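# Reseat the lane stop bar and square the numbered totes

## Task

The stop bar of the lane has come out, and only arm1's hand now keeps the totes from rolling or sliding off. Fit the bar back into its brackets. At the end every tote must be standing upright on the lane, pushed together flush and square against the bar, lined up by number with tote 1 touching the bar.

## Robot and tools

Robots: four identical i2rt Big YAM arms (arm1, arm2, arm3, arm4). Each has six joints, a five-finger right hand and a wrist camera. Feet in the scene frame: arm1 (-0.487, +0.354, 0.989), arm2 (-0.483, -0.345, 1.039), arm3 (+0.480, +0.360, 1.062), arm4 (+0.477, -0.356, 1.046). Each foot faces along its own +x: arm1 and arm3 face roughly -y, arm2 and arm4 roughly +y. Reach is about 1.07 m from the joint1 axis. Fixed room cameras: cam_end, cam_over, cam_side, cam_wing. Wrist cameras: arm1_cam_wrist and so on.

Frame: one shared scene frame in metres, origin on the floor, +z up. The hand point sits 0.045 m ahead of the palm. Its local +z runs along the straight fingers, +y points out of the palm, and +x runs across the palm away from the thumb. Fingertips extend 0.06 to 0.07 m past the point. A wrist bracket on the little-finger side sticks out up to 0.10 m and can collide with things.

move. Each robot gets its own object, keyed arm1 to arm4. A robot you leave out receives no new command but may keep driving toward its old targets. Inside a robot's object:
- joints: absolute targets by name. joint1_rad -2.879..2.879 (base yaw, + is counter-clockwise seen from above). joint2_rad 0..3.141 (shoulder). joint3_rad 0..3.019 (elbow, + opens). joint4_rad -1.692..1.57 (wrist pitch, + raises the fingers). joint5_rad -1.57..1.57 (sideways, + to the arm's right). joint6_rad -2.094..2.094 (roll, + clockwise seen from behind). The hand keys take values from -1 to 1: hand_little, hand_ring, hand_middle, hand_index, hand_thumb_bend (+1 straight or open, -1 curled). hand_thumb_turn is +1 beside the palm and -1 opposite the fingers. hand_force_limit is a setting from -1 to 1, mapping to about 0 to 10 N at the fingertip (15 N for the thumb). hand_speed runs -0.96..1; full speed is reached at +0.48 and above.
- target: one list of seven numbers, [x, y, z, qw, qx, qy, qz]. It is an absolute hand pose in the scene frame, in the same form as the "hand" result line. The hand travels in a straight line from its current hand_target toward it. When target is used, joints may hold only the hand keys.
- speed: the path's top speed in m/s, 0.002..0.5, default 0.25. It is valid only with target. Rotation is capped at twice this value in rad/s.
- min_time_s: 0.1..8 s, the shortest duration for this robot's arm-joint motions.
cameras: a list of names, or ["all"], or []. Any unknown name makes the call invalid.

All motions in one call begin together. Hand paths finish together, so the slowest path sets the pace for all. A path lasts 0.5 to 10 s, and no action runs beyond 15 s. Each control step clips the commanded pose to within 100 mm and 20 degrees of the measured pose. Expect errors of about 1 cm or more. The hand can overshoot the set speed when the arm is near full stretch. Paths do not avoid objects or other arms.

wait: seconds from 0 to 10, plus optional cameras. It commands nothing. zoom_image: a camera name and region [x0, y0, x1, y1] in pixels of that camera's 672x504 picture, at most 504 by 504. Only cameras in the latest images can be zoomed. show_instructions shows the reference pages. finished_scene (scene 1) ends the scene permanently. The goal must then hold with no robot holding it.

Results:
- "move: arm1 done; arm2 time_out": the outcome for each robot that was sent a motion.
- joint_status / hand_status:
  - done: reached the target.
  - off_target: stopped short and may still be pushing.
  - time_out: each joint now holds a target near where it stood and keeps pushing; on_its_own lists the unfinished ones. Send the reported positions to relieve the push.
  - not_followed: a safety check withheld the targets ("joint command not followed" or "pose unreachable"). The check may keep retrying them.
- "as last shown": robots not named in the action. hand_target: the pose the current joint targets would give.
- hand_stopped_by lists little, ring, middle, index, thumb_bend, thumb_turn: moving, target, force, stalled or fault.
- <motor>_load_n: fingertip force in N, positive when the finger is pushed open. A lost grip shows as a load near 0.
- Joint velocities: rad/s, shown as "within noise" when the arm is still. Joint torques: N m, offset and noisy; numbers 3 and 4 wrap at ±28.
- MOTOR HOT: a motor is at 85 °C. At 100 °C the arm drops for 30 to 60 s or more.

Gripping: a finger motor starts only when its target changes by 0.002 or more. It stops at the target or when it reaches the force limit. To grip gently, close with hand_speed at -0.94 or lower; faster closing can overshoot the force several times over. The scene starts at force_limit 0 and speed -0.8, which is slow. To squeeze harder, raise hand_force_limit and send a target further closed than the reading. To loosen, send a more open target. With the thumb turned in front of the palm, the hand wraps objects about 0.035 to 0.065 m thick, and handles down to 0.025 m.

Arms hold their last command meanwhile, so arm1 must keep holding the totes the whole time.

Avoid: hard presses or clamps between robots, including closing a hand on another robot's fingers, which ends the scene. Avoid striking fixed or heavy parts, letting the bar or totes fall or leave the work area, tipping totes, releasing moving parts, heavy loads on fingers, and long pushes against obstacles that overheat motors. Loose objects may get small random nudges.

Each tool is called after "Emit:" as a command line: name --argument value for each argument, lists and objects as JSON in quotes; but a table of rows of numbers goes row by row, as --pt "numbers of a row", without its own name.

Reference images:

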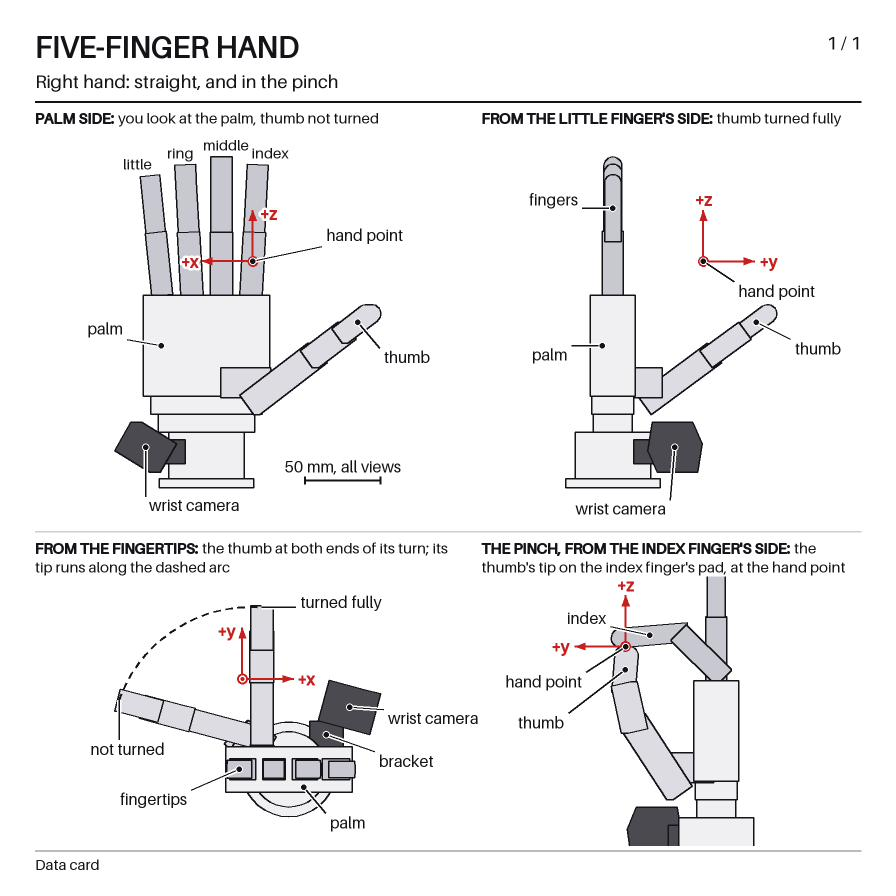

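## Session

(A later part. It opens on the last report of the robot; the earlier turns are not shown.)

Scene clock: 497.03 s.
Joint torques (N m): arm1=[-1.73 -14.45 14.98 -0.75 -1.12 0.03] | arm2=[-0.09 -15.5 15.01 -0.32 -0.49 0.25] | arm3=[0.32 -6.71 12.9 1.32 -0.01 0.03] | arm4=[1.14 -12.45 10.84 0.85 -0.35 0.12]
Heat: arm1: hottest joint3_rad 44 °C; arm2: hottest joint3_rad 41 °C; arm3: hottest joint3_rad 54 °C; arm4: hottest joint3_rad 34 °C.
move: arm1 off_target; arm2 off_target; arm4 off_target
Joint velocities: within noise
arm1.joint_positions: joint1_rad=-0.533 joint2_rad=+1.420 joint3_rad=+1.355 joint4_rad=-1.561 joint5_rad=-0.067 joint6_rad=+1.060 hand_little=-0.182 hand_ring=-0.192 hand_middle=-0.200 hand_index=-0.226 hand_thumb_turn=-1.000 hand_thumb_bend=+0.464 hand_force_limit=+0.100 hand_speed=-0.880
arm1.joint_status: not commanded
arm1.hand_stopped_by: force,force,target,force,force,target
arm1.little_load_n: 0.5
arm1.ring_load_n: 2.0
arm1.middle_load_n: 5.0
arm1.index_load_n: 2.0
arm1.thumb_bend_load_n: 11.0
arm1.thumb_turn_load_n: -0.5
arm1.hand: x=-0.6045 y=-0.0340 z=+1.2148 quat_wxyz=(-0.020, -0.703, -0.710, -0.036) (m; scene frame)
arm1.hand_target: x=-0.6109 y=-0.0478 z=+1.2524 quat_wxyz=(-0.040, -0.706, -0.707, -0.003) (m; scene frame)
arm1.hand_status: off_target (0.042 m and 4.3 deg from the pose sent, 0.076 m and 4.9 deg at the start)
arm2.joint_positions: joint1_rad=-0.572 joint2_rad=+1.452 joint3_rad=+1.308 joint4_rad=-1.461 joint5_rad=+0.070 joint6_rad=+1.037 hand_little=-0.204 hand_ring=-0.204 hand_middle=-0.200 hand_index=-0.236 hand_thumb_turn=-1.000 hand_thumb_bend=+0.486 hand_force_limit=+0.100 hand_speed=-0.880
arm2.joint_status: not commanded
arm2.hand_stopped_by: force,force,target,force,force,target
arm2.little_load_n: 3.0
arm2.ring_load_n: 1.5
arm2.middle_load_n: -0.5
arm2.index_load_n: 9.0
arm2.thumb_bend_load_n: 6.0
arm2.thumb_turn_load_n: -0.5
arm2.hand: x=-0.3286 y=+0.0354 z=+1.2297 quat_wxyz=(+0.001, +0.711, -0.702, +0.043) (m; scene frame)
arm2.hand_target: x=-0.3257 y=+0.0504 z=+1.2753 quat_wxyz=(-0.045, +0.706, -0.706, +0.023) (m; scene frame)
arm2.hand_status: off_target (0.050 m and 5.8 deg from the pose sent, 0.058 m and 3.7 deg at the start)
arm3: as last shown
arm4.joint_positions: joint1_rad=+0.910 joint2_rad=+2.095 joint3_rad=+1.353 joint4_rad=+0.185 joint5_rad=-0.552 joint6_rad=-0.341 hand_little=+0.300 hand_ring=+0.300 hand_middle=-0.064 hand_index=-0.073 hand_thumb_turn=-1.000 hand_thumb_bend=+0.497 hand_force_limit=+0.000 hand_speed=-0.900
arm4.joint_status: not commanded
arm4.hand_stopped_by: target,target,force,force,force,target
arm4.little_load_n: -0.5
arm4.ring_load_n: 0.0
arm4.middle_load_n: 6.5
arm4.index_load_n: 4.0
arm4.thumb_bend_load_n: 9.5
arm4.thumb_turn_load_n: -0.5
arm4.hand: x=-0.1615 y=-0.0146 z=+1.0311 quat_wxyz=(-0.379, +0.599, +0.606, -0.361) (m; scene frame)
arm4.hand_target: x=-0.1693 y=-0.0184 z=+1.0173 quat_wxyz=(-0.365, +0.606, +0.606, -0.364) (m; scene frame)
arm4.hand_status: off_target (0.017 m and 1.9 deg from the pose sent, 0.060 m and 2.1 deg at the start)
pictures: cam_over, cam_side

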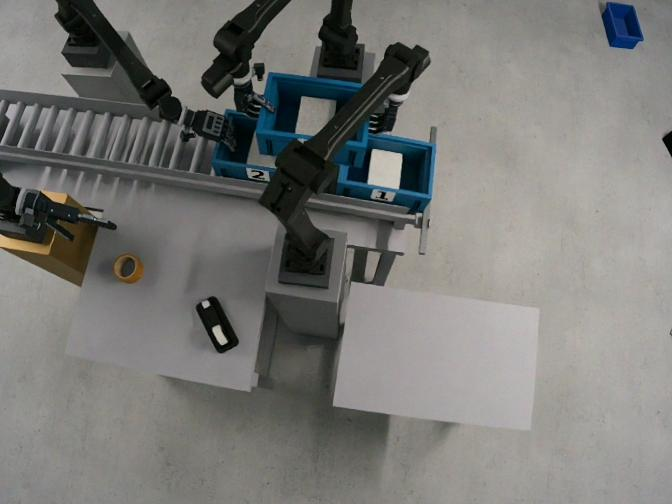

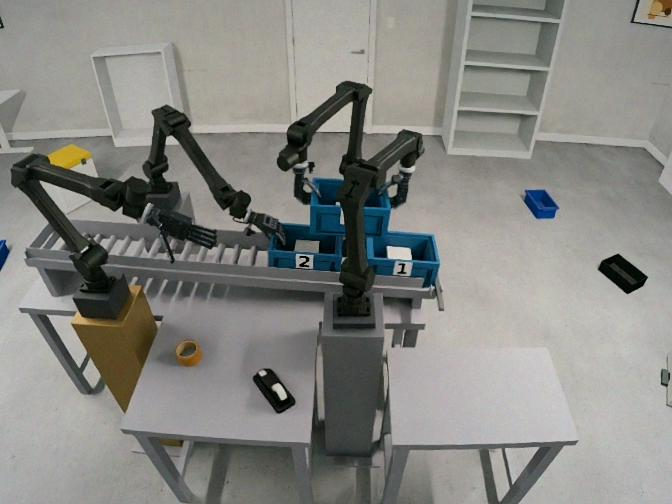

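Emit:
move --arm4 '{"target":[-0.24,-0.018,1.010,0.3643,-0.606,-0.606,0.3643],"speed":0.08}' --cameras '["cam_side"]'

Emit:
zoom_image --camera "cam_side" --region '[230, 150, 450, 310]'

Scene clock: 499.23 s.
Joint torques (N m): arm1=[-1.73 -14.45 14.99 -0.76 -1.11 0.03] | arm2=[-0.09 -15.74 14.97 -0.24 -0.49 0.24] | arm3=[0.15 -6.53 12.93 1.28 -0.02 0.05] | arm4=[1.08 -13.45 11.41 0.77 -0.38 0.14]
Heat: arm1: hottest joint3_rad 44 °C; arm2: hottest joint3_rad 41 °C; arm3: hottest joint3_rad 54 °C; arm4: hottest joint3_rad 34 °C.
move: arm4 off_target
Joint velocities: within noise
arm1, arm2, arm3: as last shown
arm1.little_load_n: 1.0
arm1.middle_load_n: 5.5
arm1.index_load_n: 1.5
arm1.thumb_turn_load_n: 0.0
arm2.little_load_n: 2.5
arm2.index_load_n: 8.5
arm4.joint_positions: joint1_rad=+0.971 joint2_rad=+2.218 joint3_rad=+1.569 joint4_rad=+0.113 joint5_rad=-0.500 joint6_rad=-0.302 hand_little=+0.300 hand_ring=+0.300 hand_middle=-0.064 hand_index=-0.073 hand_thumb_turn=-1.000 hand_thumb_bend=+0.497 hand_force_limit=+0.000 hand_speed=-0.900
arm4.joint_status: not commanded
arm4.hand_stopped_by: target,target,force,force,force,target
arm4.little_load_n: 0.0
arm4.ring_load_n: 0.0
arm4.middle_load_n: 6.5
arm4.index_load_n: 4.0
arm4.thumb_bend_load_n: 9.5
arm4.thumb_turn_load_n: -0.5
arm4.hand: x=-0.2317 y=-0.0132 z=+1.0277 quat_wxyz=(-0.380, +0.598, +0.605, -0.362) (m; scene frame)
arm4.hand_target: x=-0.2390 y=-0.0184 z=+1.0102 quat_wxyz=(-0.365, +0.606, +0.606, -0.364) (m; scene frame)
arm4.hand_status: off_target (0.020 m and 2.0 deg from the pose sent, 0.081 m and 1.9 deg at the start)
pictures: cam_side

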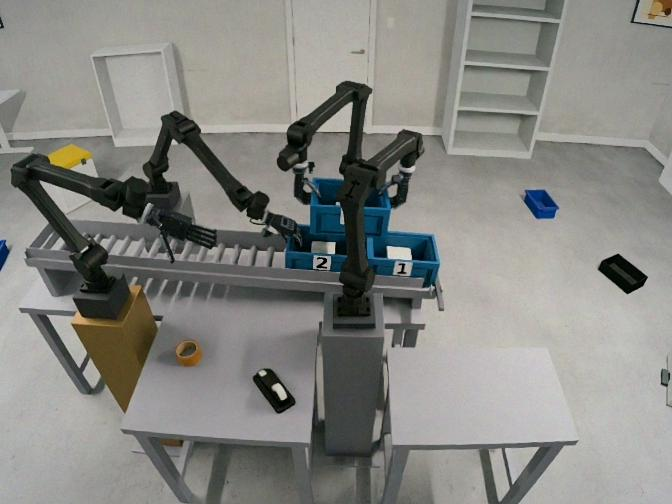

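Scaled by 2.291 from the camera's 672x504 image, which has a finer 960x720 frame.

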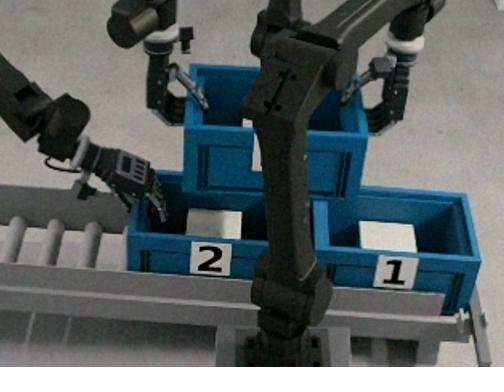

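Emit:
move --arm4 '{"target":[-0.272,-0.018,0.999,0.3643,-0.606,-0.606,0.3643],"speed":0.04}' --cameras '["cam_side","arm4_cam_wrist","cam_over"]'

Emit:
zoom_image --camera "cam_side" --region '[270, 180, 450, 310]'

Scene clock: 501.47 s.
Joint torques (N m): arm1=[-1.67 -14.45 14.98 -0.75 -1.11 0.03] | arm2=[-0.32 -15.68 14.95 -0.35 -0.5 0.24] | arm3=[0.38 -6.48 12.89 1.21 -0.03 0.02] | arm4=[1.38 -14.74 12 0.87 -0.19 0.09]
Heat: arm1: hottest joint3_rad 45 °C; arm2: hottest joint3_rad 42 °C; arm3: hottest joint3_rad 54 °C; arm4: hottest joint3_rad 35 °C.
move: arm4 off_target
Joint velocities: within noise
arm1, arm2: as last shown
arm1.little_load_n: 0.5
arm1.index_load_n: 2.0
arm1.thumb_turn_load_n: -0.5
arm3.joint_positions: joint1_rad=-1.889 joint2_rad=+1.006 joint3_rad=+0.918 joint4_rad=-0.394 joint5_rad=-0.302 joint6_rad=-1.560 hand_little=+1.000 hand_ring=+1.000 hand_middle=+1.000 hand_index=+1.000 hand_thumb_turn=+1.000 hand_thumb_bend=+1.000 hand_force_limit=+0.000 hand_speed=-0.800
arm3.joint_status: not commanded
arm3.hand_stopped_by: target,target,target,target,target,target
arm3.little_load_n: 0.0
arm3.ring_load_n: 0.0
arm3.middle_load_n: 0.0
arm3.index_load_n: 0.0
arm3.thumb_bend_load_n: 0.0
arm3.thumb_turn_load_n: 0.0
arm3.hand: x=+0.0163 y=+0.5157 z=+1.3568 quat_wxyz=(+0.523, -0.065, -0.849, +0.039) (m; scene frame)
arm3.hand_target: x=+0.0144 y=+0.5219 z=+1.3779 quat_wxyz=(+0.536, -0.070, -0.841, +0.034) (m; scene frame)
arm3.hand_status: not commanded
arm4.joint_positions: joint1_rad=+0.995 joint2_rad=+2.280 joint3_rad=+1.678 joint4_rad=+0.081 joint5_rad=-0.483 joint6_rad=-0.282 hand_little=+0.300 hand_ring=+0.300 hand_middle=-0.064 hand_index=-0.073 hand_thumb_turn=-1.000 hand_thumb_bend=+0.497 hand_force_limit=+0.000 hand_speed=-0.900
arm4.joint_status: not commanded
arm4.hand_stopped_by: target,target,force,force,force,target
arm4.little_load_n: 0.0
arm4.ring_load_n: 0.0
arm4.middle_load_n: 6.5
arm4.index_load_n: 4.5
arm4.thumb_bend_load_n: 9.0
arm4.thumb_turn_load_n: -0.5
arm4.hand: x=-0.2640 y=-0.0136 z=+1.0259 quat_wxyz=(-0.381, +0.598, +0.604, -0.366) (m; scene frame)
arm4.hand_target: x=-0.2702 y=-0.0189 z=+0.9996 quat_wxyz=(-0.365, +0.606, +0.606, -0.364) (m; scene frame)
arm4.hand_status: off_target (0.028 m and 2.1 deg from the pose sent, 0.050 m and 2.0 deg at the start)
pictures: arm4_cam_wrist, cam_over, cam_side
camera_calibration:
arm4_cam_wrist: T_world_to_cam=[[0.383947, 0.311574, -0.869198, 0.996341], [0.550023, -0.833287, -0.0557421, 0.19461], [-0.74166, -0.456677, -0.491311, 0.41853], [0, 0, 0, 1]] pos_world=[-0.179175, 0.0428647, 1.08249]

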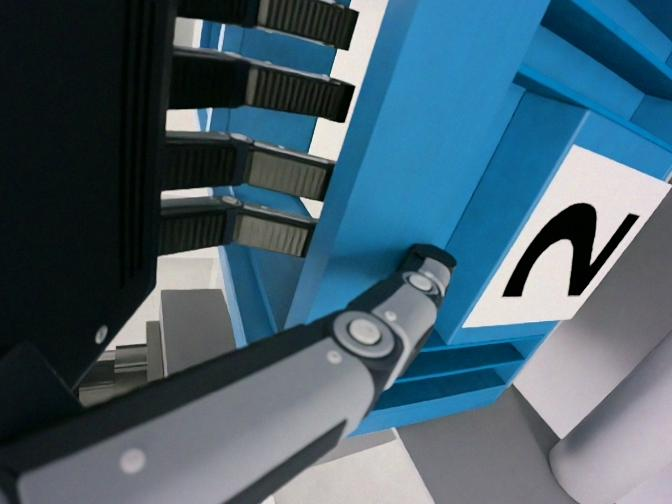

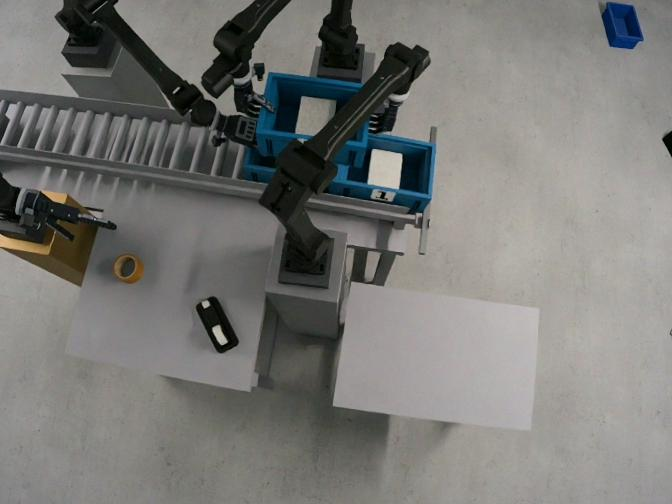

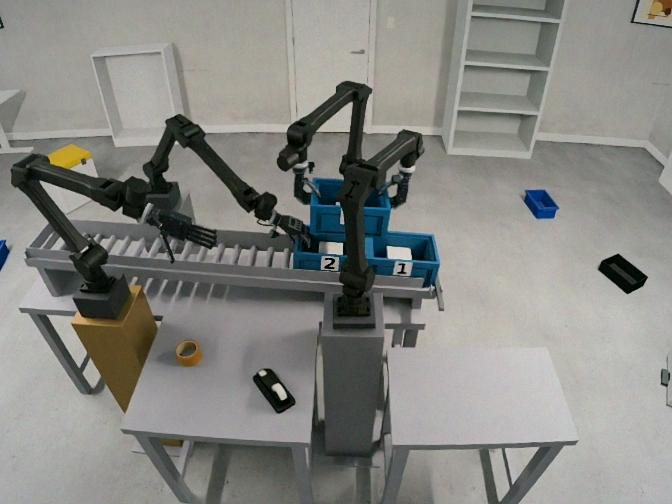

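Scaled by 2.800 from the camera's 672x504 image, which has a finer 960x720 frame.

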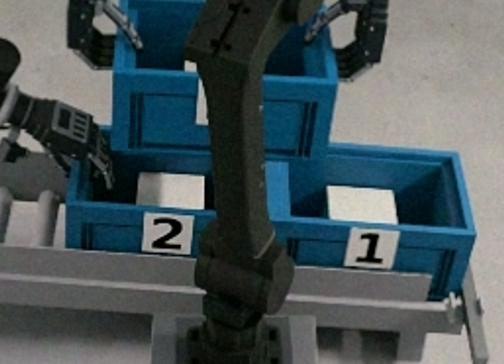

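Emit:
move --arm4 '{"target":[-0.292,-0.018,1.012,0.3643,-0.606,-0.606,0.3643],"speed":0.04}' --cameras '["cam_side"]'

Emit:
zoom_image --camera "cam_side" --region '[270, 180, 450, 310]'

Scene clock: 503.90 s.
Joint torques (N m): arm1=[-1.67 -14.45 14.98 -0.76 -1.11 0.03] | arm2=[0.03 -15.74 14.98 -0.27 -0.51 0.25] | arm3=[0.15 -6.89 12.88 1.32 -0.03 0.02] | arm4=[2.43 -14.27 14.67 1.65 0.1 -0.02]
Heat: arm1: hottest joint3_rad 45 °C; arm2: hottest joint3_rad 42 °C; arm3: hottest joint3_rad 55 °C; arm4: hottest joint3_rad 36 °C.
move: arm4 off_target
Joint velocities: within noise
arm1, arm2, arm3: as last shown
arm2.middle_load_n: 0.0
arm4.joint_positions: joint1_rad=+0.996 joint2_rad=+2.291 joint3_rad=+1.722 joint4_rad=+0.006 joint5_rad=-0.478 joint6_rad=-0.267 hand_little=+0.300 hand_ring=+0.300 hand_middle=-0.064 hand_index=-0.073 hand_thumb_turn=-1.000 hand_thumb_bend=+0.497 hand_force_limit=+0.000 hand_speed=-0.900
arm4.joint_status: not commanded
arm4.hand_stopped_by: target,target,force,force,force,target
arm4.little_load_n: 0.0
arm4.ring_load_n: -0.5
arm4.middle_load_n: 4.0
arm4.index_load_n: 0.0
arm4.thumb_bend_load_n: 11.5
arm4.thumb_turn_load_n: 0.5
arm4.hand: x=-0.2664 y=-0.0130 z=+1.0261 quat_wxyz=(-0.361, +0.614, +0.601, -0.363) (m; scene frame)
arm4.hand_target: x=-0.2893 y=-0.0195 z=+1.0125 quat_wxyz=(-0.365, +0.606, +0.606, -0.364) (m; scene frame)
arm4.hand_status: off_target (0.030 m and 1.1 deg from the pose sent, 0.031 m and 2.1 deg at the start)
pictures: cam_side

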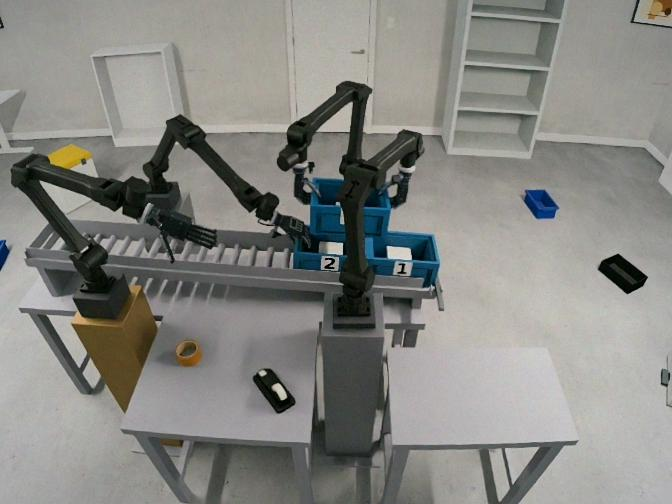

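Scaled by 2.800 from the camera's 672x504 image, which has a finer 960x720 frame.

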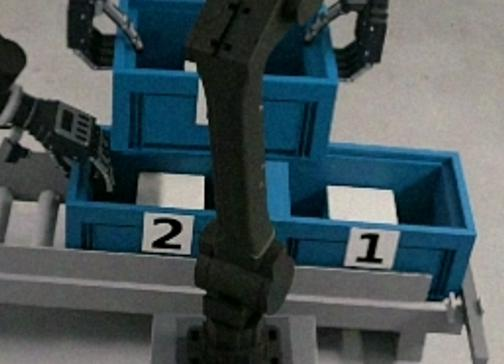

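Emit:
move --arm4 '{"target":[-0.266,-0.018,1.018,0.3643,-0.606,-0.606,0.3643],"speed":0.05,"joints":{"hand_speed":-0.6,"hand_index":0.35,"hand_middle":0.35,"hand_thumb_bend":0.75}}'

Emit:
move --arm4 '{"target":[-0.253,-0.018,1.063,0.3643,-0.606,-0.606,0.3643],"speed":0.08}' --cameras '["cam_side","arm4_cam_wrist"]'

Emit:
zoom_image --camera "cam_side" --region '[270, 180, 450, 310]'

Scene clock: 507.17 s.
Joint torques (N m): arm1=[-1.67 -14.39 14.99 -0.73 -1.11 0.03] | arm2=[-0.09 -15.44 14.9 -0.21 -0.5 0.24] | arm3=[0.44 -6.83 12.89 1.25 -0.02 0.04] | arm4=[0.56 -19.78 7.98 2.03 -0.45 -0.11]
Heat: arm1: hottest joint3_rad 45 °C; arm2: hottest joint3_rad 43 °C; arm3: hottest joint3_rad 55 °C; arm4: hottest joint3_rad 37 °C.
move: arm4 done
Joint velocities: within noise
arm1, arm2, arm3: as last shown
arm2.middle_load_n: -0.5
arm2.thumb_turn_load_n: 0.0
arm4.joint_positions: joint1_rad=+1.002 joint2_rad=+2.313 joint3_rad=+1.715 joint4_rad=+0.020 joint5_rad=-0.481 joint6_rad=-0.267 hand_little=+0.300 hand_ring=+0.300 hand_middle=+0.350 hand_index=+0.350 hand_thumb_turn=-1.000 hand_thumb_bend=+0.750 hand_force_limit=+0.000 hand_speed=-0.600
arm4.joint_status: all done
arm4.hand_stopped_by: target,target,target,target,target,target
arm4.little_load_n: 0.0
arm4.ring_load_n: 0.0
arm4.middle_load_n: 0.0
arm4.index_load_n: 0.0
arm4.thumb_bend_load_n: 0.0
arm4.thumb_turn_load_n: 0.0
arm4.hand: x=-0.2655 y=-0.0198 z=+1.0084 quat_wxyz=(-0.354, +0.615, +0.604, -0.363) (m; scene frame)
arm4.hand_target: x=-0.2660 y=-0.0179 z=+1.0180 quat_wxyz=(-0.364, +0.606, +0.606, -0.364) (m; scene frame)
arm4.hand_status: done (0.010 m and 1.6 deg from the pose sent, 0.010 m and 1.1 deg at the start)
pictures: none

Scene clock: 508.60 s.
Joint torques (N m): arm1=[-1.67 -14.51 15.01 -0.75 -1.11 0.03] | arm2=[-0.15 -15.74 14.98 -0.32 -0.5 0.24] | arm3=[0.21 -6.95 12.96 1.28 -0.04 0.04] | arm4=[0.73 -19.6 8.42 1.31 -0.4 -0.14]
Heat: arm1: hottest joint3_rad 46 °C; arm2: hottest joint3_rad 43 °C; arm3: hottest joint3_rad 55 °C; arm4: hottest joint3_rad 37 °C.
move: arm4 off_target
Joint velocities: within noise
arm1, arm2, arm3: as last shown
arm1.ring_load_n: 2.5
arm1.middle_load_n: 5.0
arm1.thumb_turn_load_n: 0.0
arm3.ring_load_n: 0.5
arm4.joint_positions: joint1_rad=+1.001 joint2_rad=+2.228 joint3_rad=+1.683 joint4_rad=-0.019 joint5_rad=-0.490 joint6_rad=-0.272 hand_little=+0.300 hand_ring=+0.300 hand_middle=+0.350 hand_index=+0.350 hand_thumb_turn=-1.000 hand_thumb_bend=+0.750 hand_force_limit=+0.000 hand_speed=-0.600
arm4.joint_status: not commanded
arm4.hand_stopped_by: target,target,target,target,target,target
arm4.little_load_n: 0.0
arm4.ring_load_n: 0.0
arm4.middle_load_n: 0.0
arm4.index_load_n: 0.0
arm4.thumb_bend_load_n: 0.0
arm4.thumb_turn_load_n: 0.0
arm4.hand: x=-0.2587 y=-0.0248 z=+1.0523 quat_wxyz=(-0.358, +0.608, +0.606, -0.367) (m; scene frame)
arm4.hand_target: x=-0.2532 y=-0.0180 z=+1.0630 quat_wxyz=(-0.364, +0.606, +0.606, -0.364) (m; scene frame)
arm4.hand_status: off_target (0.014 m and 0.8 deg from the pose sent, 0.056 m and 1.6 deg at the start)
pictures: arm4_cam_wrist, cam_side
camera_calibration:
arm4_cam_wrist: T_world_to_cam=[[0.412192, 0.284115, -0.865665, 1.02359], [0.556664, -0.830703, -0.007582, 0.134975], [-0.721265, -0.478759, -0.500566, 0.444683], [0, 0, 0, 1]] pos_world=[-0.176314, 0.0342044, 1.1097]

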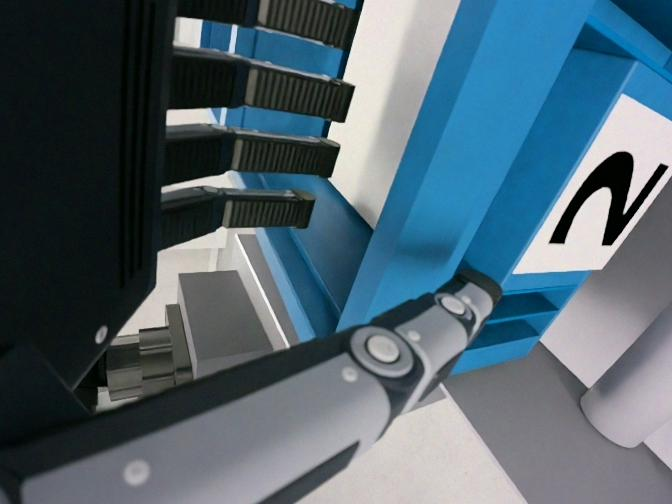

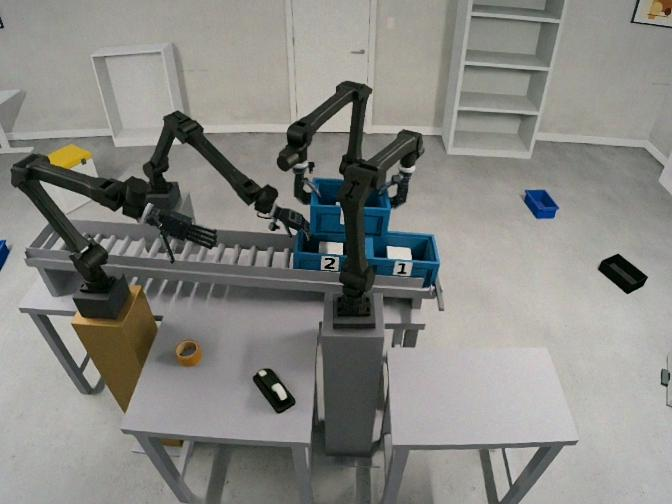

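Scaled by 2.800 from the camera's 672x504 image, which has a finer 960x720 frame.

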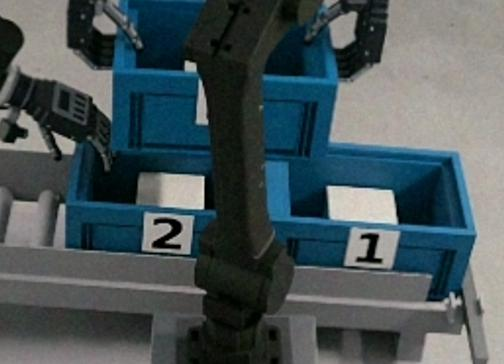

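Emit:
move --arm4 '{"target":[-0.08,-0.03,1.13,0.3643,-0.606,-0.606,0.3643],"speed":0.25}'

Emit:
move --arm4 '{"joints":{"joint1_rad":0.3,"joint2_rad":0.7,"joint3_rad":1.3,"joint4_rad":-1.0,"joint5_rad":-0.22,"joint6_rad":-0.6},"min_time_s":3}' --cameras '["cam_side","cam_over","cam_end"]'

Scene clock: 511.37 s.
Joint torques (N m): arm1=[-1.67 -14.45 14.99 -0.73 -1.11 0.02] | arm2=[-0.15 -15.62 14.99 -0.24 -0.5 0.26] | arm3=[0.09 -6.48 12.86 1.25 -0.02 0.04] | arm4=[-0.62 -14.1 7.92 1.36 -0.47 -0.15]
Heat: arm1: hottest joint3_rad 46 °C; arm2: hottest joint3_rad 44 °C; arm3: hottest joint3_rad 55 °C; arm4: hottest joint3_rad 37 °C.
move: arm4 done
Joint velocities: within noise
arm1, arm2, arm3: as last shown
arm1.middle_load_n: 5.5
arm1.thumb_turn_load_n: -0.5
arm2.thumb_turn_load_n: -0.5
arm3.ring_load_n: 0.0
arm4.joint_positions: joint1_rad=+0.840 joint2_rad=+1.808 joint3_rad=+1.200 joint4_rad=-0.007 joint5_rad=-0.616 joint6_rad=-0.370 hand_little=+0.300 hand_ring=+0.300 hand_middle=+0.350 hand_index=+0.350 hand_thumb_turn=-1.000 hand_thumb_bend=+0.750 hand_force_limit=+0.000 hand_speed=-0.600
arm4.joint_status: not commanded
arm4.hand_stopped_by: target,target,target,target,target,target
arm4.little_load_n: 0.0
arm4.ring_load_n: 0.0
arm4.middle_load_n: -0.5
arm4.index_load_n: 0.0
arm4.thumb_bend_load_n: 0.0
arm4.thumb_turn_load_n: 0.0
arm4.hand: x=-0.0834 y=-0.0283 z=+1.1236 quat_wxyz=(-0.361, +0.611, +0.603, -0.365) (m; scene frame)
arm4.hand_target: x=-0.0800 y=-0.0300 z=+1.1298 quat_wxyz=(-0.364, +0.606, +0.606, -0.364) (m; scene frame)
arm4.hand_status: done (0.007 m and 0.8 deg from the pose sent, 0.195 m and 0.8 deg at the start)
pictures: none

Scene clock: 514.97 s.
Joint torques (N m): arm1=[-1.61 -14.45 14.98 -0.76 -1.11 0.02] | arm2=[0.15 -15.62 14.97 -0.42 -0.47 0.25] | arm3=[0.38 -6.48 12.92 1.25 -0.03 0.03] | arm4=[-0.26 0.97 14.12 1.31 -0.13 -0.12]
Heat: arm1: hottest joint3_rad 46 °C; arm2: hottest joint3_rad 44 °C; arm3: hottest joint3_rad 55 °C; arm4: hottest joint3_rad 38 °C.
move: arm4 done
Joint velocities: within noise
arm1, arm2, arm3: as last shown
arm1.ring_load_n: 2.0
arm2.little_load_n: 3.0
arm2.middle_load_n: 0.0
arm2.thumb_turn_load_n: 0.0
arm4.joint_positions: joint1_rad=+0.311 joint2_rad=+0.698 joint3_rad=+1.242 joint4_rad=-0.995 joint5_rad=-0.222 joint6_rad=-0.589 hand_little=+0.300 hand_ring=+0.300 hand_middle=+0.350 hand_index=+0.350 hand_thumb_turn=-1.000 hand_thumb_bend=+0.750 hand_force_limit=+0.000 hand_speed=-0.600
arm4.joint_status: all done
arm4.hand_stopped_by: target,target,target,target,target,target
arm4.little_load_n: 0.0
arm4.ring_load_n: 0.0
arm4.middle_load_n: 0.0
arm4.index_load_n: 0.0
arm4.thumb_bend_load_n: 0.0
arm4.thumb_turn_load_n: 0.0
arm4.hand: x=+0.3422 y=-0.0743 z=+1.4944 quat_wxyz=(-0.536, +0.728, +0.426, -0.023) (m; scene frame)
arm4.hand_target: x=+0.3469 y=-0.0747 z=+1.5241 quat_wxyz=(-0.558, +0.715, +0.422, -0.012) (m; scene frame)
arm4.hand_status: not commanded
pictures: cam_end, cam_over, cam_side

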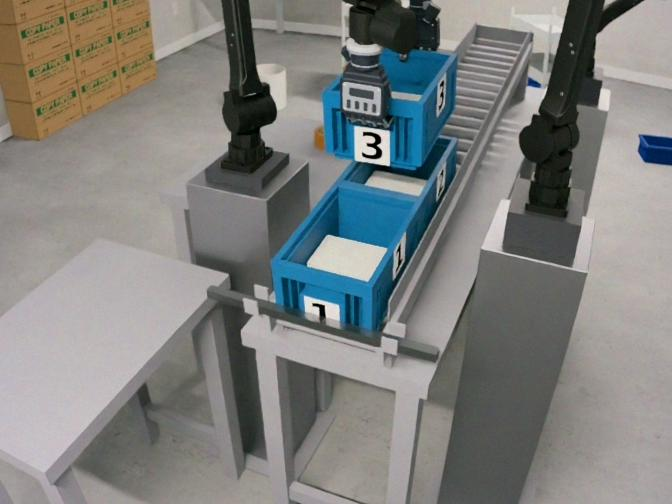

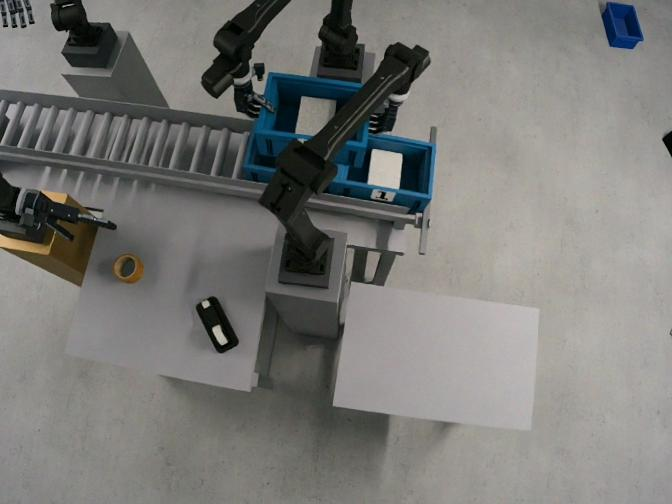

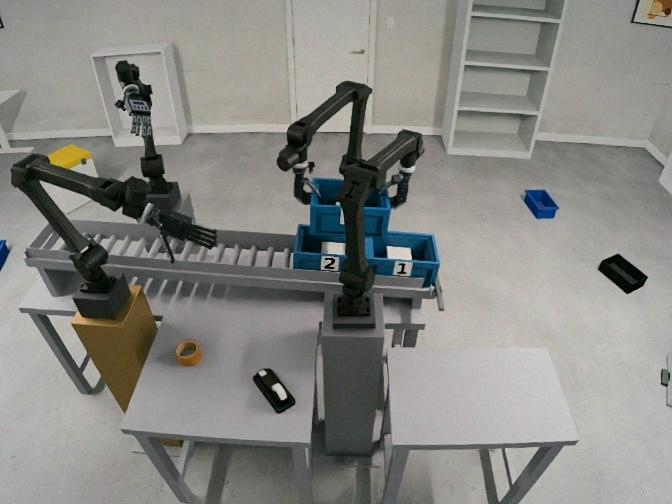

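Emit:
zoom_image --camera "cam_end" --region '[300, 30, 480, 200]'

Emit:
zoom_image --camera "cam_side" --region '[280, 160, 450, 300]'

Scaled by 2.800 from the camera's 672x504 image, which has a finer 960x720 frame.

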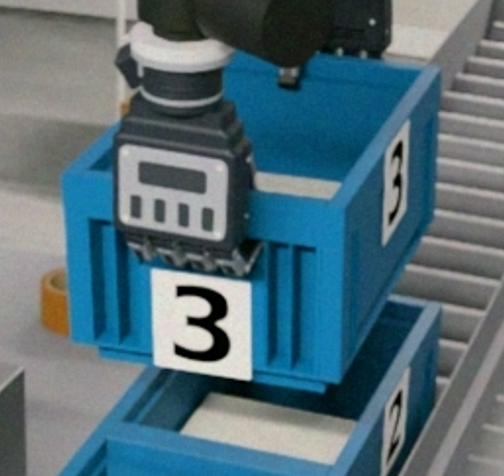

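Scaled by 2.965 from the camera's 672x504 image, which has a finer 960x720 frame.

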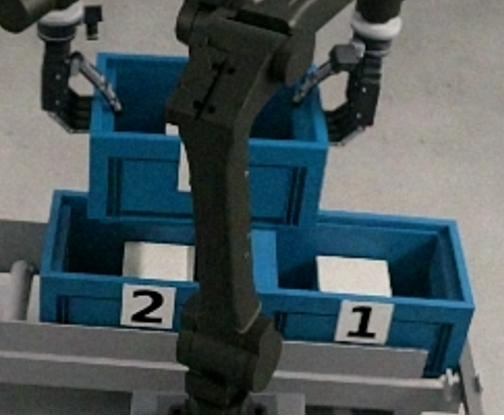

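Emit:
move --arm1 '{"target":[-0.612,-0.044,1.188,-0.040,-0.706,-0.707,-0.004],"speed":0.06}' --arm2 '{"target":[-0.3245,0.047,1.211,-0.045,0.706,-0.7066,0.0237],"speed":0.06}' --cameras '["cam_side","cam_end"]'

Emit:
zoom_image --camera "cam_side" --region '[280, 160, 450, 300]'

Emit:
zoom_image --camera "cam_end" --region '[300, 60, 480, 230]'

Scene clock: 536.43 s.
Joint torques (N m): arm1=[-2.02 -14.45 9.99 0.49 -0.87 0.1] | arm2=[-0.5 -13.98 9.14 1.07 -0.37 0.22] | arm3=[0.32 -6.53 12.85 1.22 -0.03 0.04] | arm4=[-0.15 0.56 13.96 1.43 -0.07 -0.18]
Heat: arm1: hottest joint3_rad 49 °C; arm2: hottest joint3_rad 47 °C; arm3: hottest joint3_rad 55 °C; arm4: hottest joint3_rad 40 °C.
move: arm1 off_target; arm2 off_target
Joint velocities: within noise
arm1.joint_positions: joint1_rad=-0.533 joint2_rad=+1.424 joint3_rad=+1.250 joint4_rad=-1.425 joint5_rad=-0.073 joint6_rad=+1.049 hand_little=-0.182 hand_ring=-0.193 hand_middle=-0.200 hand_index=-0.225 hand_thumb_turn=-1.000 hand_thumb_bend=+0.464 hand_force_limit=+0.100 hand_speed=-0.880
arm1.joint_status: not commanded
arm1.hand_stopped_by: force,force,target,force,force,target
arm1.little_load_n: 0.0
arm1.ring_load_n: 0.0
arm1.middle_load_n: 2.5
arm1.index_load_n: 8.5
arm1.thumb_bend_load_n: 9.5
arm1.thumb_turn_load_n: 1.5
arm1.hand: x=-0.6052 y=-0.0366 z=+1.1737 quat_wxyz=(-0.026, -0.699, -0.714, -0.023) (m; scene frame)
arm1.hand_target: x=-0.6118 y=-0.0437 z=+1.1881 quat_wxyz=(-0.040, -0.706, -0.707, -0.004) (m; scene frame)
arm1.hand_status: off_target (0.017 m and 2.9 deg from the pose sent, 0.030 m and 4.3 deg at the start)
arm2.joint_positions: joint1_rad=-0.571 joint2_rad=+1.449 joint3_rad=+1.212 joint4_rad=-1.326 joint5_rad=+0.067 joint6_rad=+1.036 hand_little=-0.204 hand_ring=-0.204 hand_middle=-0.200 hand_index=-0.236 hand_thumb_turn=-1.000 hand_thumb_bend=+0.486 hand_force_limit=+0.100 hand_speed=-0.880
arm2.joint_status: not commanded
arm2.hand_stopped_by: force,force,target,force,force,target
arm2.little_load_n: 0.0
arm2.ring_load_n: 0.0
arm2.middle_load_n: -1.0
arm2.index_load_n: 13.0
arm2.thumb_bend_load_n: 7.0
arm2.thumb_turn_load_n: 1.0
arm2.hand: x=-0.3270 y=+0.0387 z=+1.1948 quat_wxyz=(-0.019, +0.711, -0.702, +0.036) (m; scene frame)
arm2.hand_target: x=-0.3247 y=+0.0466 z=+1.2111 quat_wxyz=(-0.045, +0.706, -0.706, +0.024) (m; scene frame)
arm2.hand_status: off_target (0.018 m and 3.4 deg from the pose sent, 0.022 m and 5.8 deg at the start)
arm3, arm4: as last shown
arm3.middle_load_n: 0.5
arm4.hand: x=+0.3422 y=-0.0742 z=+1.4944 quat_wxyz=(-0.537, +0.728, +0.426, -0.023) (m; scene frame)
pictures: cam_end, cam_side

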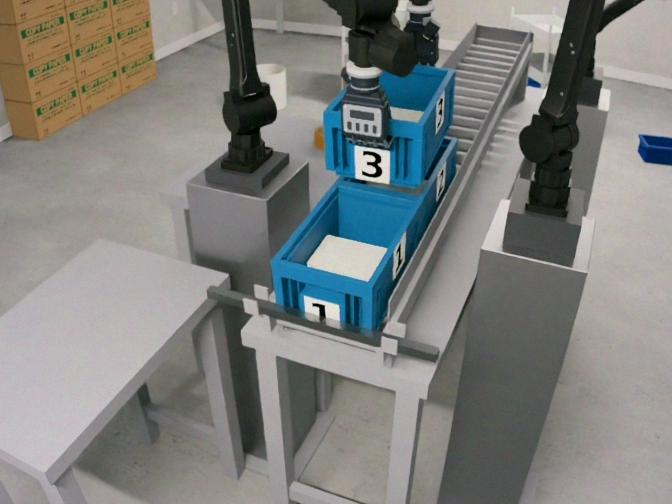

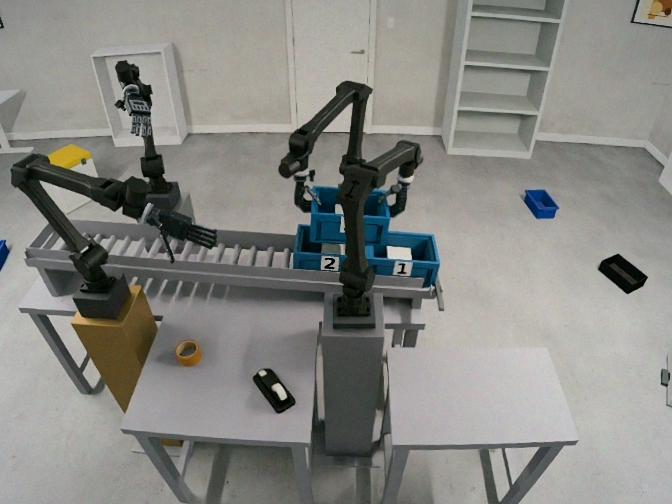

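Scaled by 2.965 from the camera's 672x504 image, which has a finer 960x720 frame.

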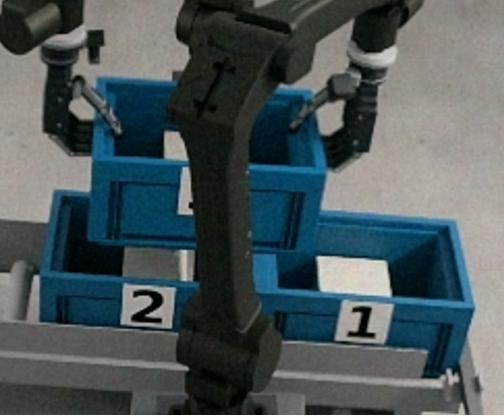

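Scaled by 2.800 from the camera's 672x504 image, which has a finer 960x720 frame.

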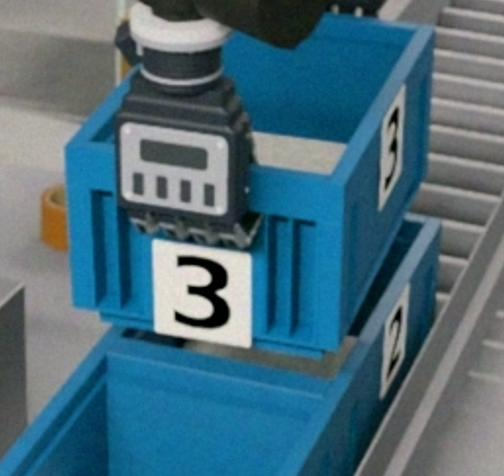

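Emit:
move --arm1 '{"target":[-0.612,-0.042,1.158,-0.026,-0.706,-0.707,-0.018],"speed":0.04}' --arm2 '{"target":[-0.3245,0.045,1.178,-0.026,0.7065,-0.7066,0.0237],"speed":0.04}' --cameras '["cam_side","cam_end"]'

Emit:
zoom_image --camera "cam_side" --region '[280, 160, 450, 300]'

Emit:
zoom_image --camera "cam_end" --region '[300, 60, 480, 230]'

Scene clock: 539.07 s.
Joint torques (N m): arm1=[-1.49 -14.56 9.63 0.25 -0.61 0.14] | arm2=[-0.79 -13.04 8.92 0.85 -0.43 0.15] | arm3=[0.21 -6.83 12.89 1.33 -0.03 0.02] | arm4=[0.26 0.21 13.94 1.55 -0.06 -0.14]
Heat: arm1: hottest joint3_rad 49 °C; arm2: hottest joint3_rad 47 °C; arm3: hottest joint3_rad 55 °C; arm4: hottest joint3_rad 40 °C.
move: arm1 off_target; arm2 off_target
Joint velocities: within noise
arm1.joint_positions: joint1_rad=-0.533 joint2_rad=+1.453 joint3_rad=+1.210 joint4_rad=-1.381 joint5_rad=-0.059 joint6_rad=+1.051 hand_little=-0.182 hand_ring=-0.192 hand_middle=-0.200 hand_index=-0.225 hand_thumb_turn=-1.000 hand_thumb_bend=+0.464 hand_force_limit=+0.100 hand_speed=-0.880
arm1.joint_status: not commanded
arm1.hand_stopped_by: force,force,target,force,force,target
arm1.little_load_n: 0.0
arm1.ring_load_n: 1.0
arm1.middle_load_n: 3.5
arm1.index_load_n: 5.5
arm1.thumb_bend_load_n: 9.5
arm1.thumb_turn_load_n: 1.0
arm1.hand: x=-0.6074 y=-0.0348 z=+1.1465 quat_wxyz=(-0.016, -0.700, -0.713, -0.033) (m; scene frame)
arm1.hand_target: x=-0.6119 y=-0.0418 z=+1.1581 quat_wxyz=(-0.026, -0.706, -0.707, -0.018) (m; scene frame)
arm1.hand_status: off_target (0.014 m and 2.3 deg from the pose sent, 0.018 m and 1.3 deg at the start)
arm2.joint_positions: joint1_rad=-0.571 joint2_rad=+1.473 joint3_rad=+1.167 joint4_rad=-1.270 joint5_rad=+0.059 joint6_rad=+1.036 hand_little=-0.204 hand_ring=-0.204 hand_middle=-0.200 hand_index=-0.236 hand_thumb_turn=-1.000 hand_thumb_bend=+0.486 hand_force_limit=+0.100 hand_speed=-0.880
arm2.joint_status: not commanded
arm2.hand_stopped_by: force,force,target,force,force,target
arm2.little_load_n: 0.5
arm2.ring_load_n: 0.5
arm2.middle_load_n: 1.0
arm2.index_load_n: 8.5
arm2.thumb_bend_load_n: 8.5
arm2.thumb_turn_load_n: 0.5
arm2.hand: x=-0.3289 y=+0.0381 z=+1.1690 quat_wxyz=(-0.011, +0.711, -0.702, +0.034) (m; scene frame)
arm2.hand_target: x=-0.3246 y=+0.0448 z=+1.1782 quat_wxyz=(-0.026, +0.707, -0.707, +0.024) (m; scene frame)
arm2.hand_status: off_target (0.012 m and 2.2 deg from the pose sent, 0.018 m and 1.8 deg at the start)
arm3, arm4: as last shown
arm3.middle_load_n: 0.0
arm4.ring_load_n: -0.5
pictures: cam_end, cam_side

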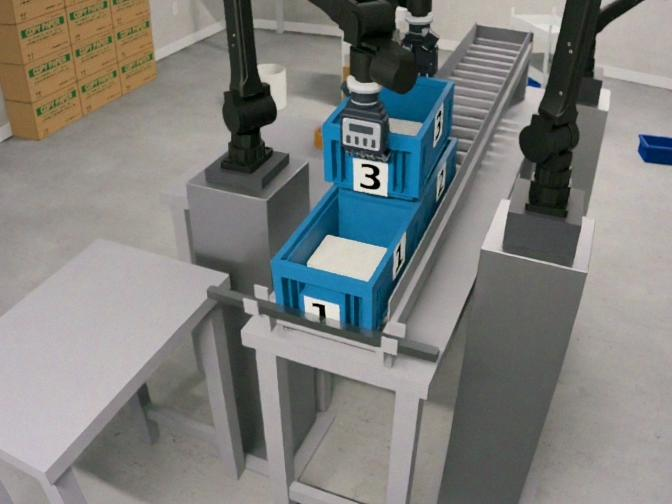

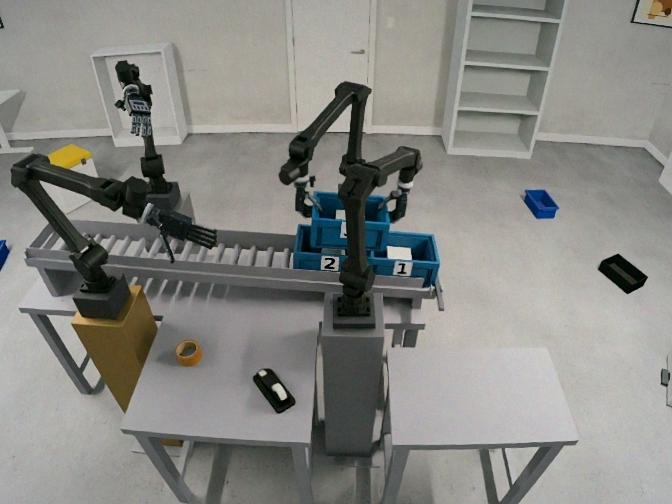

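Scaled by 2.965 from the camera's 672x504 image, which has a finer 960x720 frame.

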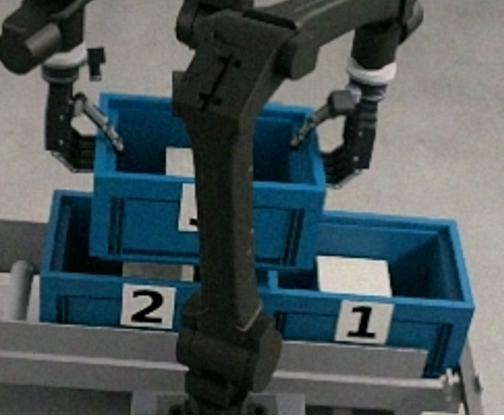

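Scaled by 2.800 from the camera's 672x504 image, which has a finer 960x720 frame.

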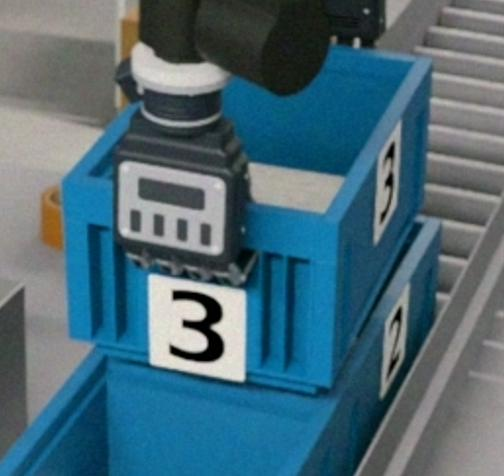

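Emit:
move --arm1 '{"target":[-0.612,-0.042,1.134,-0.0223,-0.7067,-0.7067,-0.0223],"speed":0.03}' --arm2 '{"target":[-0.3245,0.045,1.154,-0.0223,0.7067,-0.7067,0.0223],"speed":0.03}' --cameras '["cam_side","cam_end"]'

Emit:
zoom_image --camera "cam_side" --region '[280, 160, 450, 300]'

Emit:
zoom_image --camera "cam_end" --region '[300, 60, 480, 230]'

Scene clock: 541.53 s.
Joint torques (N m): arm1=[-1.32 -14.62 9.42 0.23 -0.56 0.16] | arm2=[-0.91 -12.98 8.77 0.73 -0.42 0.11] | arm3=[0.38 -6.83 12.86 1.28 -0.02 0.03] | arm4=[0.15 0.38 14.04 1.62 -0.08 -0.17]
Heat: arm1: hottest joint3_rad 48 °C; arm2: hottest joint3_rad 46 °C; arm3: hottest joint3_rad 55 °C; arm4: hottest joint3_rad 41 °C.
move: arm1 off_target; arm2 off_target
Joint velocities: within noise
arm1.joint_positions: joint1_rad=-0.533 joint2_rad=+1.474 joint3_rad=+1.170 joint4_rad=-1.328 joint5_rad=-0.056 joint6_rad=+1.052 hand_little=-0.182 hand_ring=-0.192 hand_middle=-0.200 hand_index=-0.225 hand_thumb_turn=-1.000 hand_thumb_bend=+0.464 hand_force_limit=+0.100 hand_speed=-0.880
arm1.joint_status: not commanded
arm1.hand_stopped_by: force,force,target,force,force,target
arm1.little_load_n: 0.5
arm1.ring_load_n: 1.5
arm1.middle_load_n: 3.0
arm1.index_load_n: 5.0
arm1.thumb_bend_load_n: 9.5
arm1.thumb_turn_load_n: 0.5
arm1.hand: x=-0.6081 y=-0.0341 z=+1.1237 quat_wxyz=(-0.014, -0.700, -0.713, -0.036) (m; scene frame)
arm1.hand_target: x=-0.6118 y=-0.0417 z=+1.1341 quat_wxyz=(-0.022, -0.707, -0.707, -0.022) (m; scene frame)
arm1.hand_status: off_target (0.014 m and 2.1 deg from the pose sent, 0.015 m and 1.8 deg at the start)
arm2.joint_positions: joint1_rad=-0.571 joint2_rad=+1.496 joint3_rad=+1.126 joint4_rad=-1.211 joint5_rad=+0.054 joint6_rad=+1.036 hand_little=-0.204 hand_ring=-0.204 hand_middle=-0.200 hand_index=-0.236 hand_thumb_turn=-1.000 hand_thumb_bend=+0.486 hand_force_limit=+0.100 hand_speed=-0.880
arm2.joint_status: not commanded
arm2.hand_stopped_by: force,force,target,force,force,target
arm2.little_load_n: 1.0
arm2.ring_load_n: 1.0
arm2.middle_load_n: 1.0
arm2.index_load_n: 7.5
arm2.thumb_bend_load_n: 9.0
arm2.thumb_turn_load_n: 0.0
arm2.hand: x=-0.3296 y=+0.0383 z=+1.1458 quat_wxyz=(-0.008, +0.711, -0.702, +0.032) (m; scene frame)
arm2.hand_target: x=-0.3246 y=+0.0448 z=+1.1540 quat_wxyz=(-0.022, +0.707, -0.707, +0.022) (m; scene frame)
arm2.hand_status: off_target (0.012 m and 2.1 deg from the pose sent, 0.017 m and 2.0 deg at the start)
arm3.joint_positions: joint1_rad=-1.889 joint2_rad=+1.006 joint3_rad=+0.918 joint4_rad=-0.394 joint5_rad=-0.302 joint6_rad=-1.560 hand_little=+1.000 hand_ring=+1.000 hand_middle=+1.000 hand_index=+1.000 hand_thumb_turn=+1.000 hand_thumb_bend=+1.000 hand_force_limit=+0.000 hand_speed=-0.800
arm3.joint_status: not commanded
arm3.hand_stopped_by: target,target,target,target,target,target
arm3.little_load_n: 0.0
arm3.ring_load_n: 0.0
arm3.middle_load_n: 0.0
arm3.index_load_n: 0.0
arm3.thumb_bend_load_n: 0.0
arm3.thumb_turn_load_n: 0.0
arm3.hand: x=+0.0163 y=+0.5157 z=+1.3568 quat_wxyz=(+0.523, -0.065, -0.849, +0.039) (m; scene frame)
arm3.hand_target: x=+0.0144 y=+0.5219 z=+1.3779 quat_wxyz=(+0.536, -0.070, -0.841, +0.034) (m; scene frame)
arm3.hand_status: not commanded
arm4: as last shown
arm4.thumb_turn_load_n: 0.5
pictures: cam_end, cam_side

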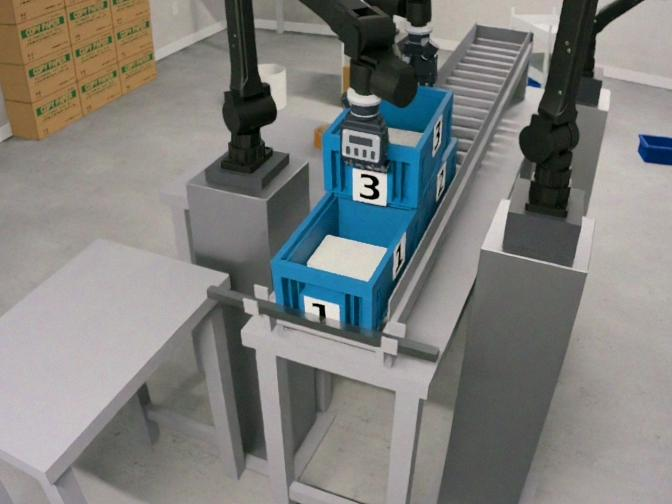

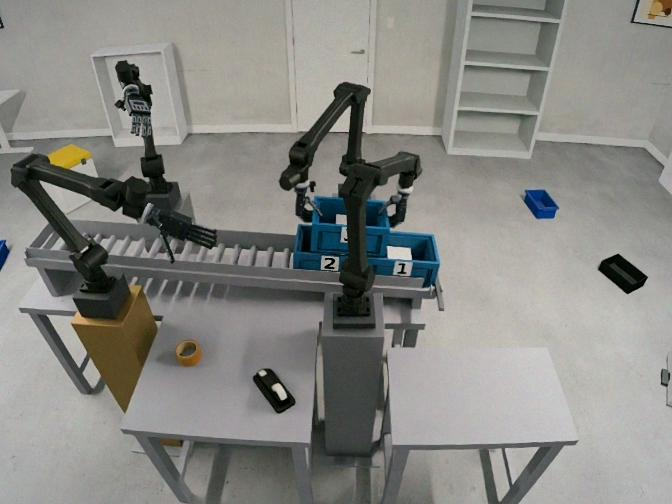

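Scaled by 2.965 from the camera's 672x504 image, which has a finer 960x720 frame.

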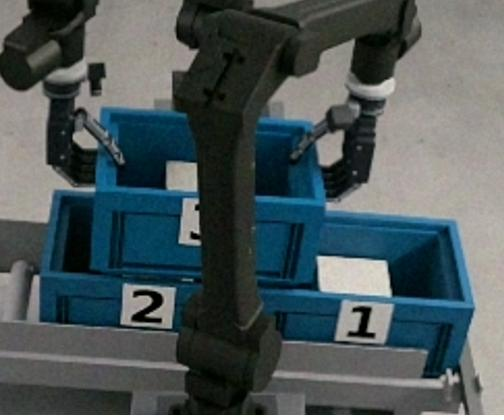

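Scaled by 2.800 from the camera's 672x504 image, which has a finer 960x720 frame.

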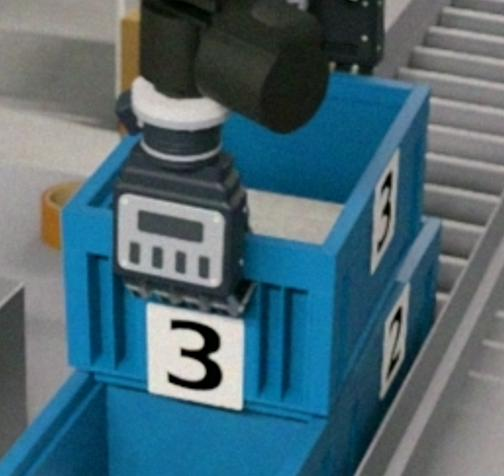

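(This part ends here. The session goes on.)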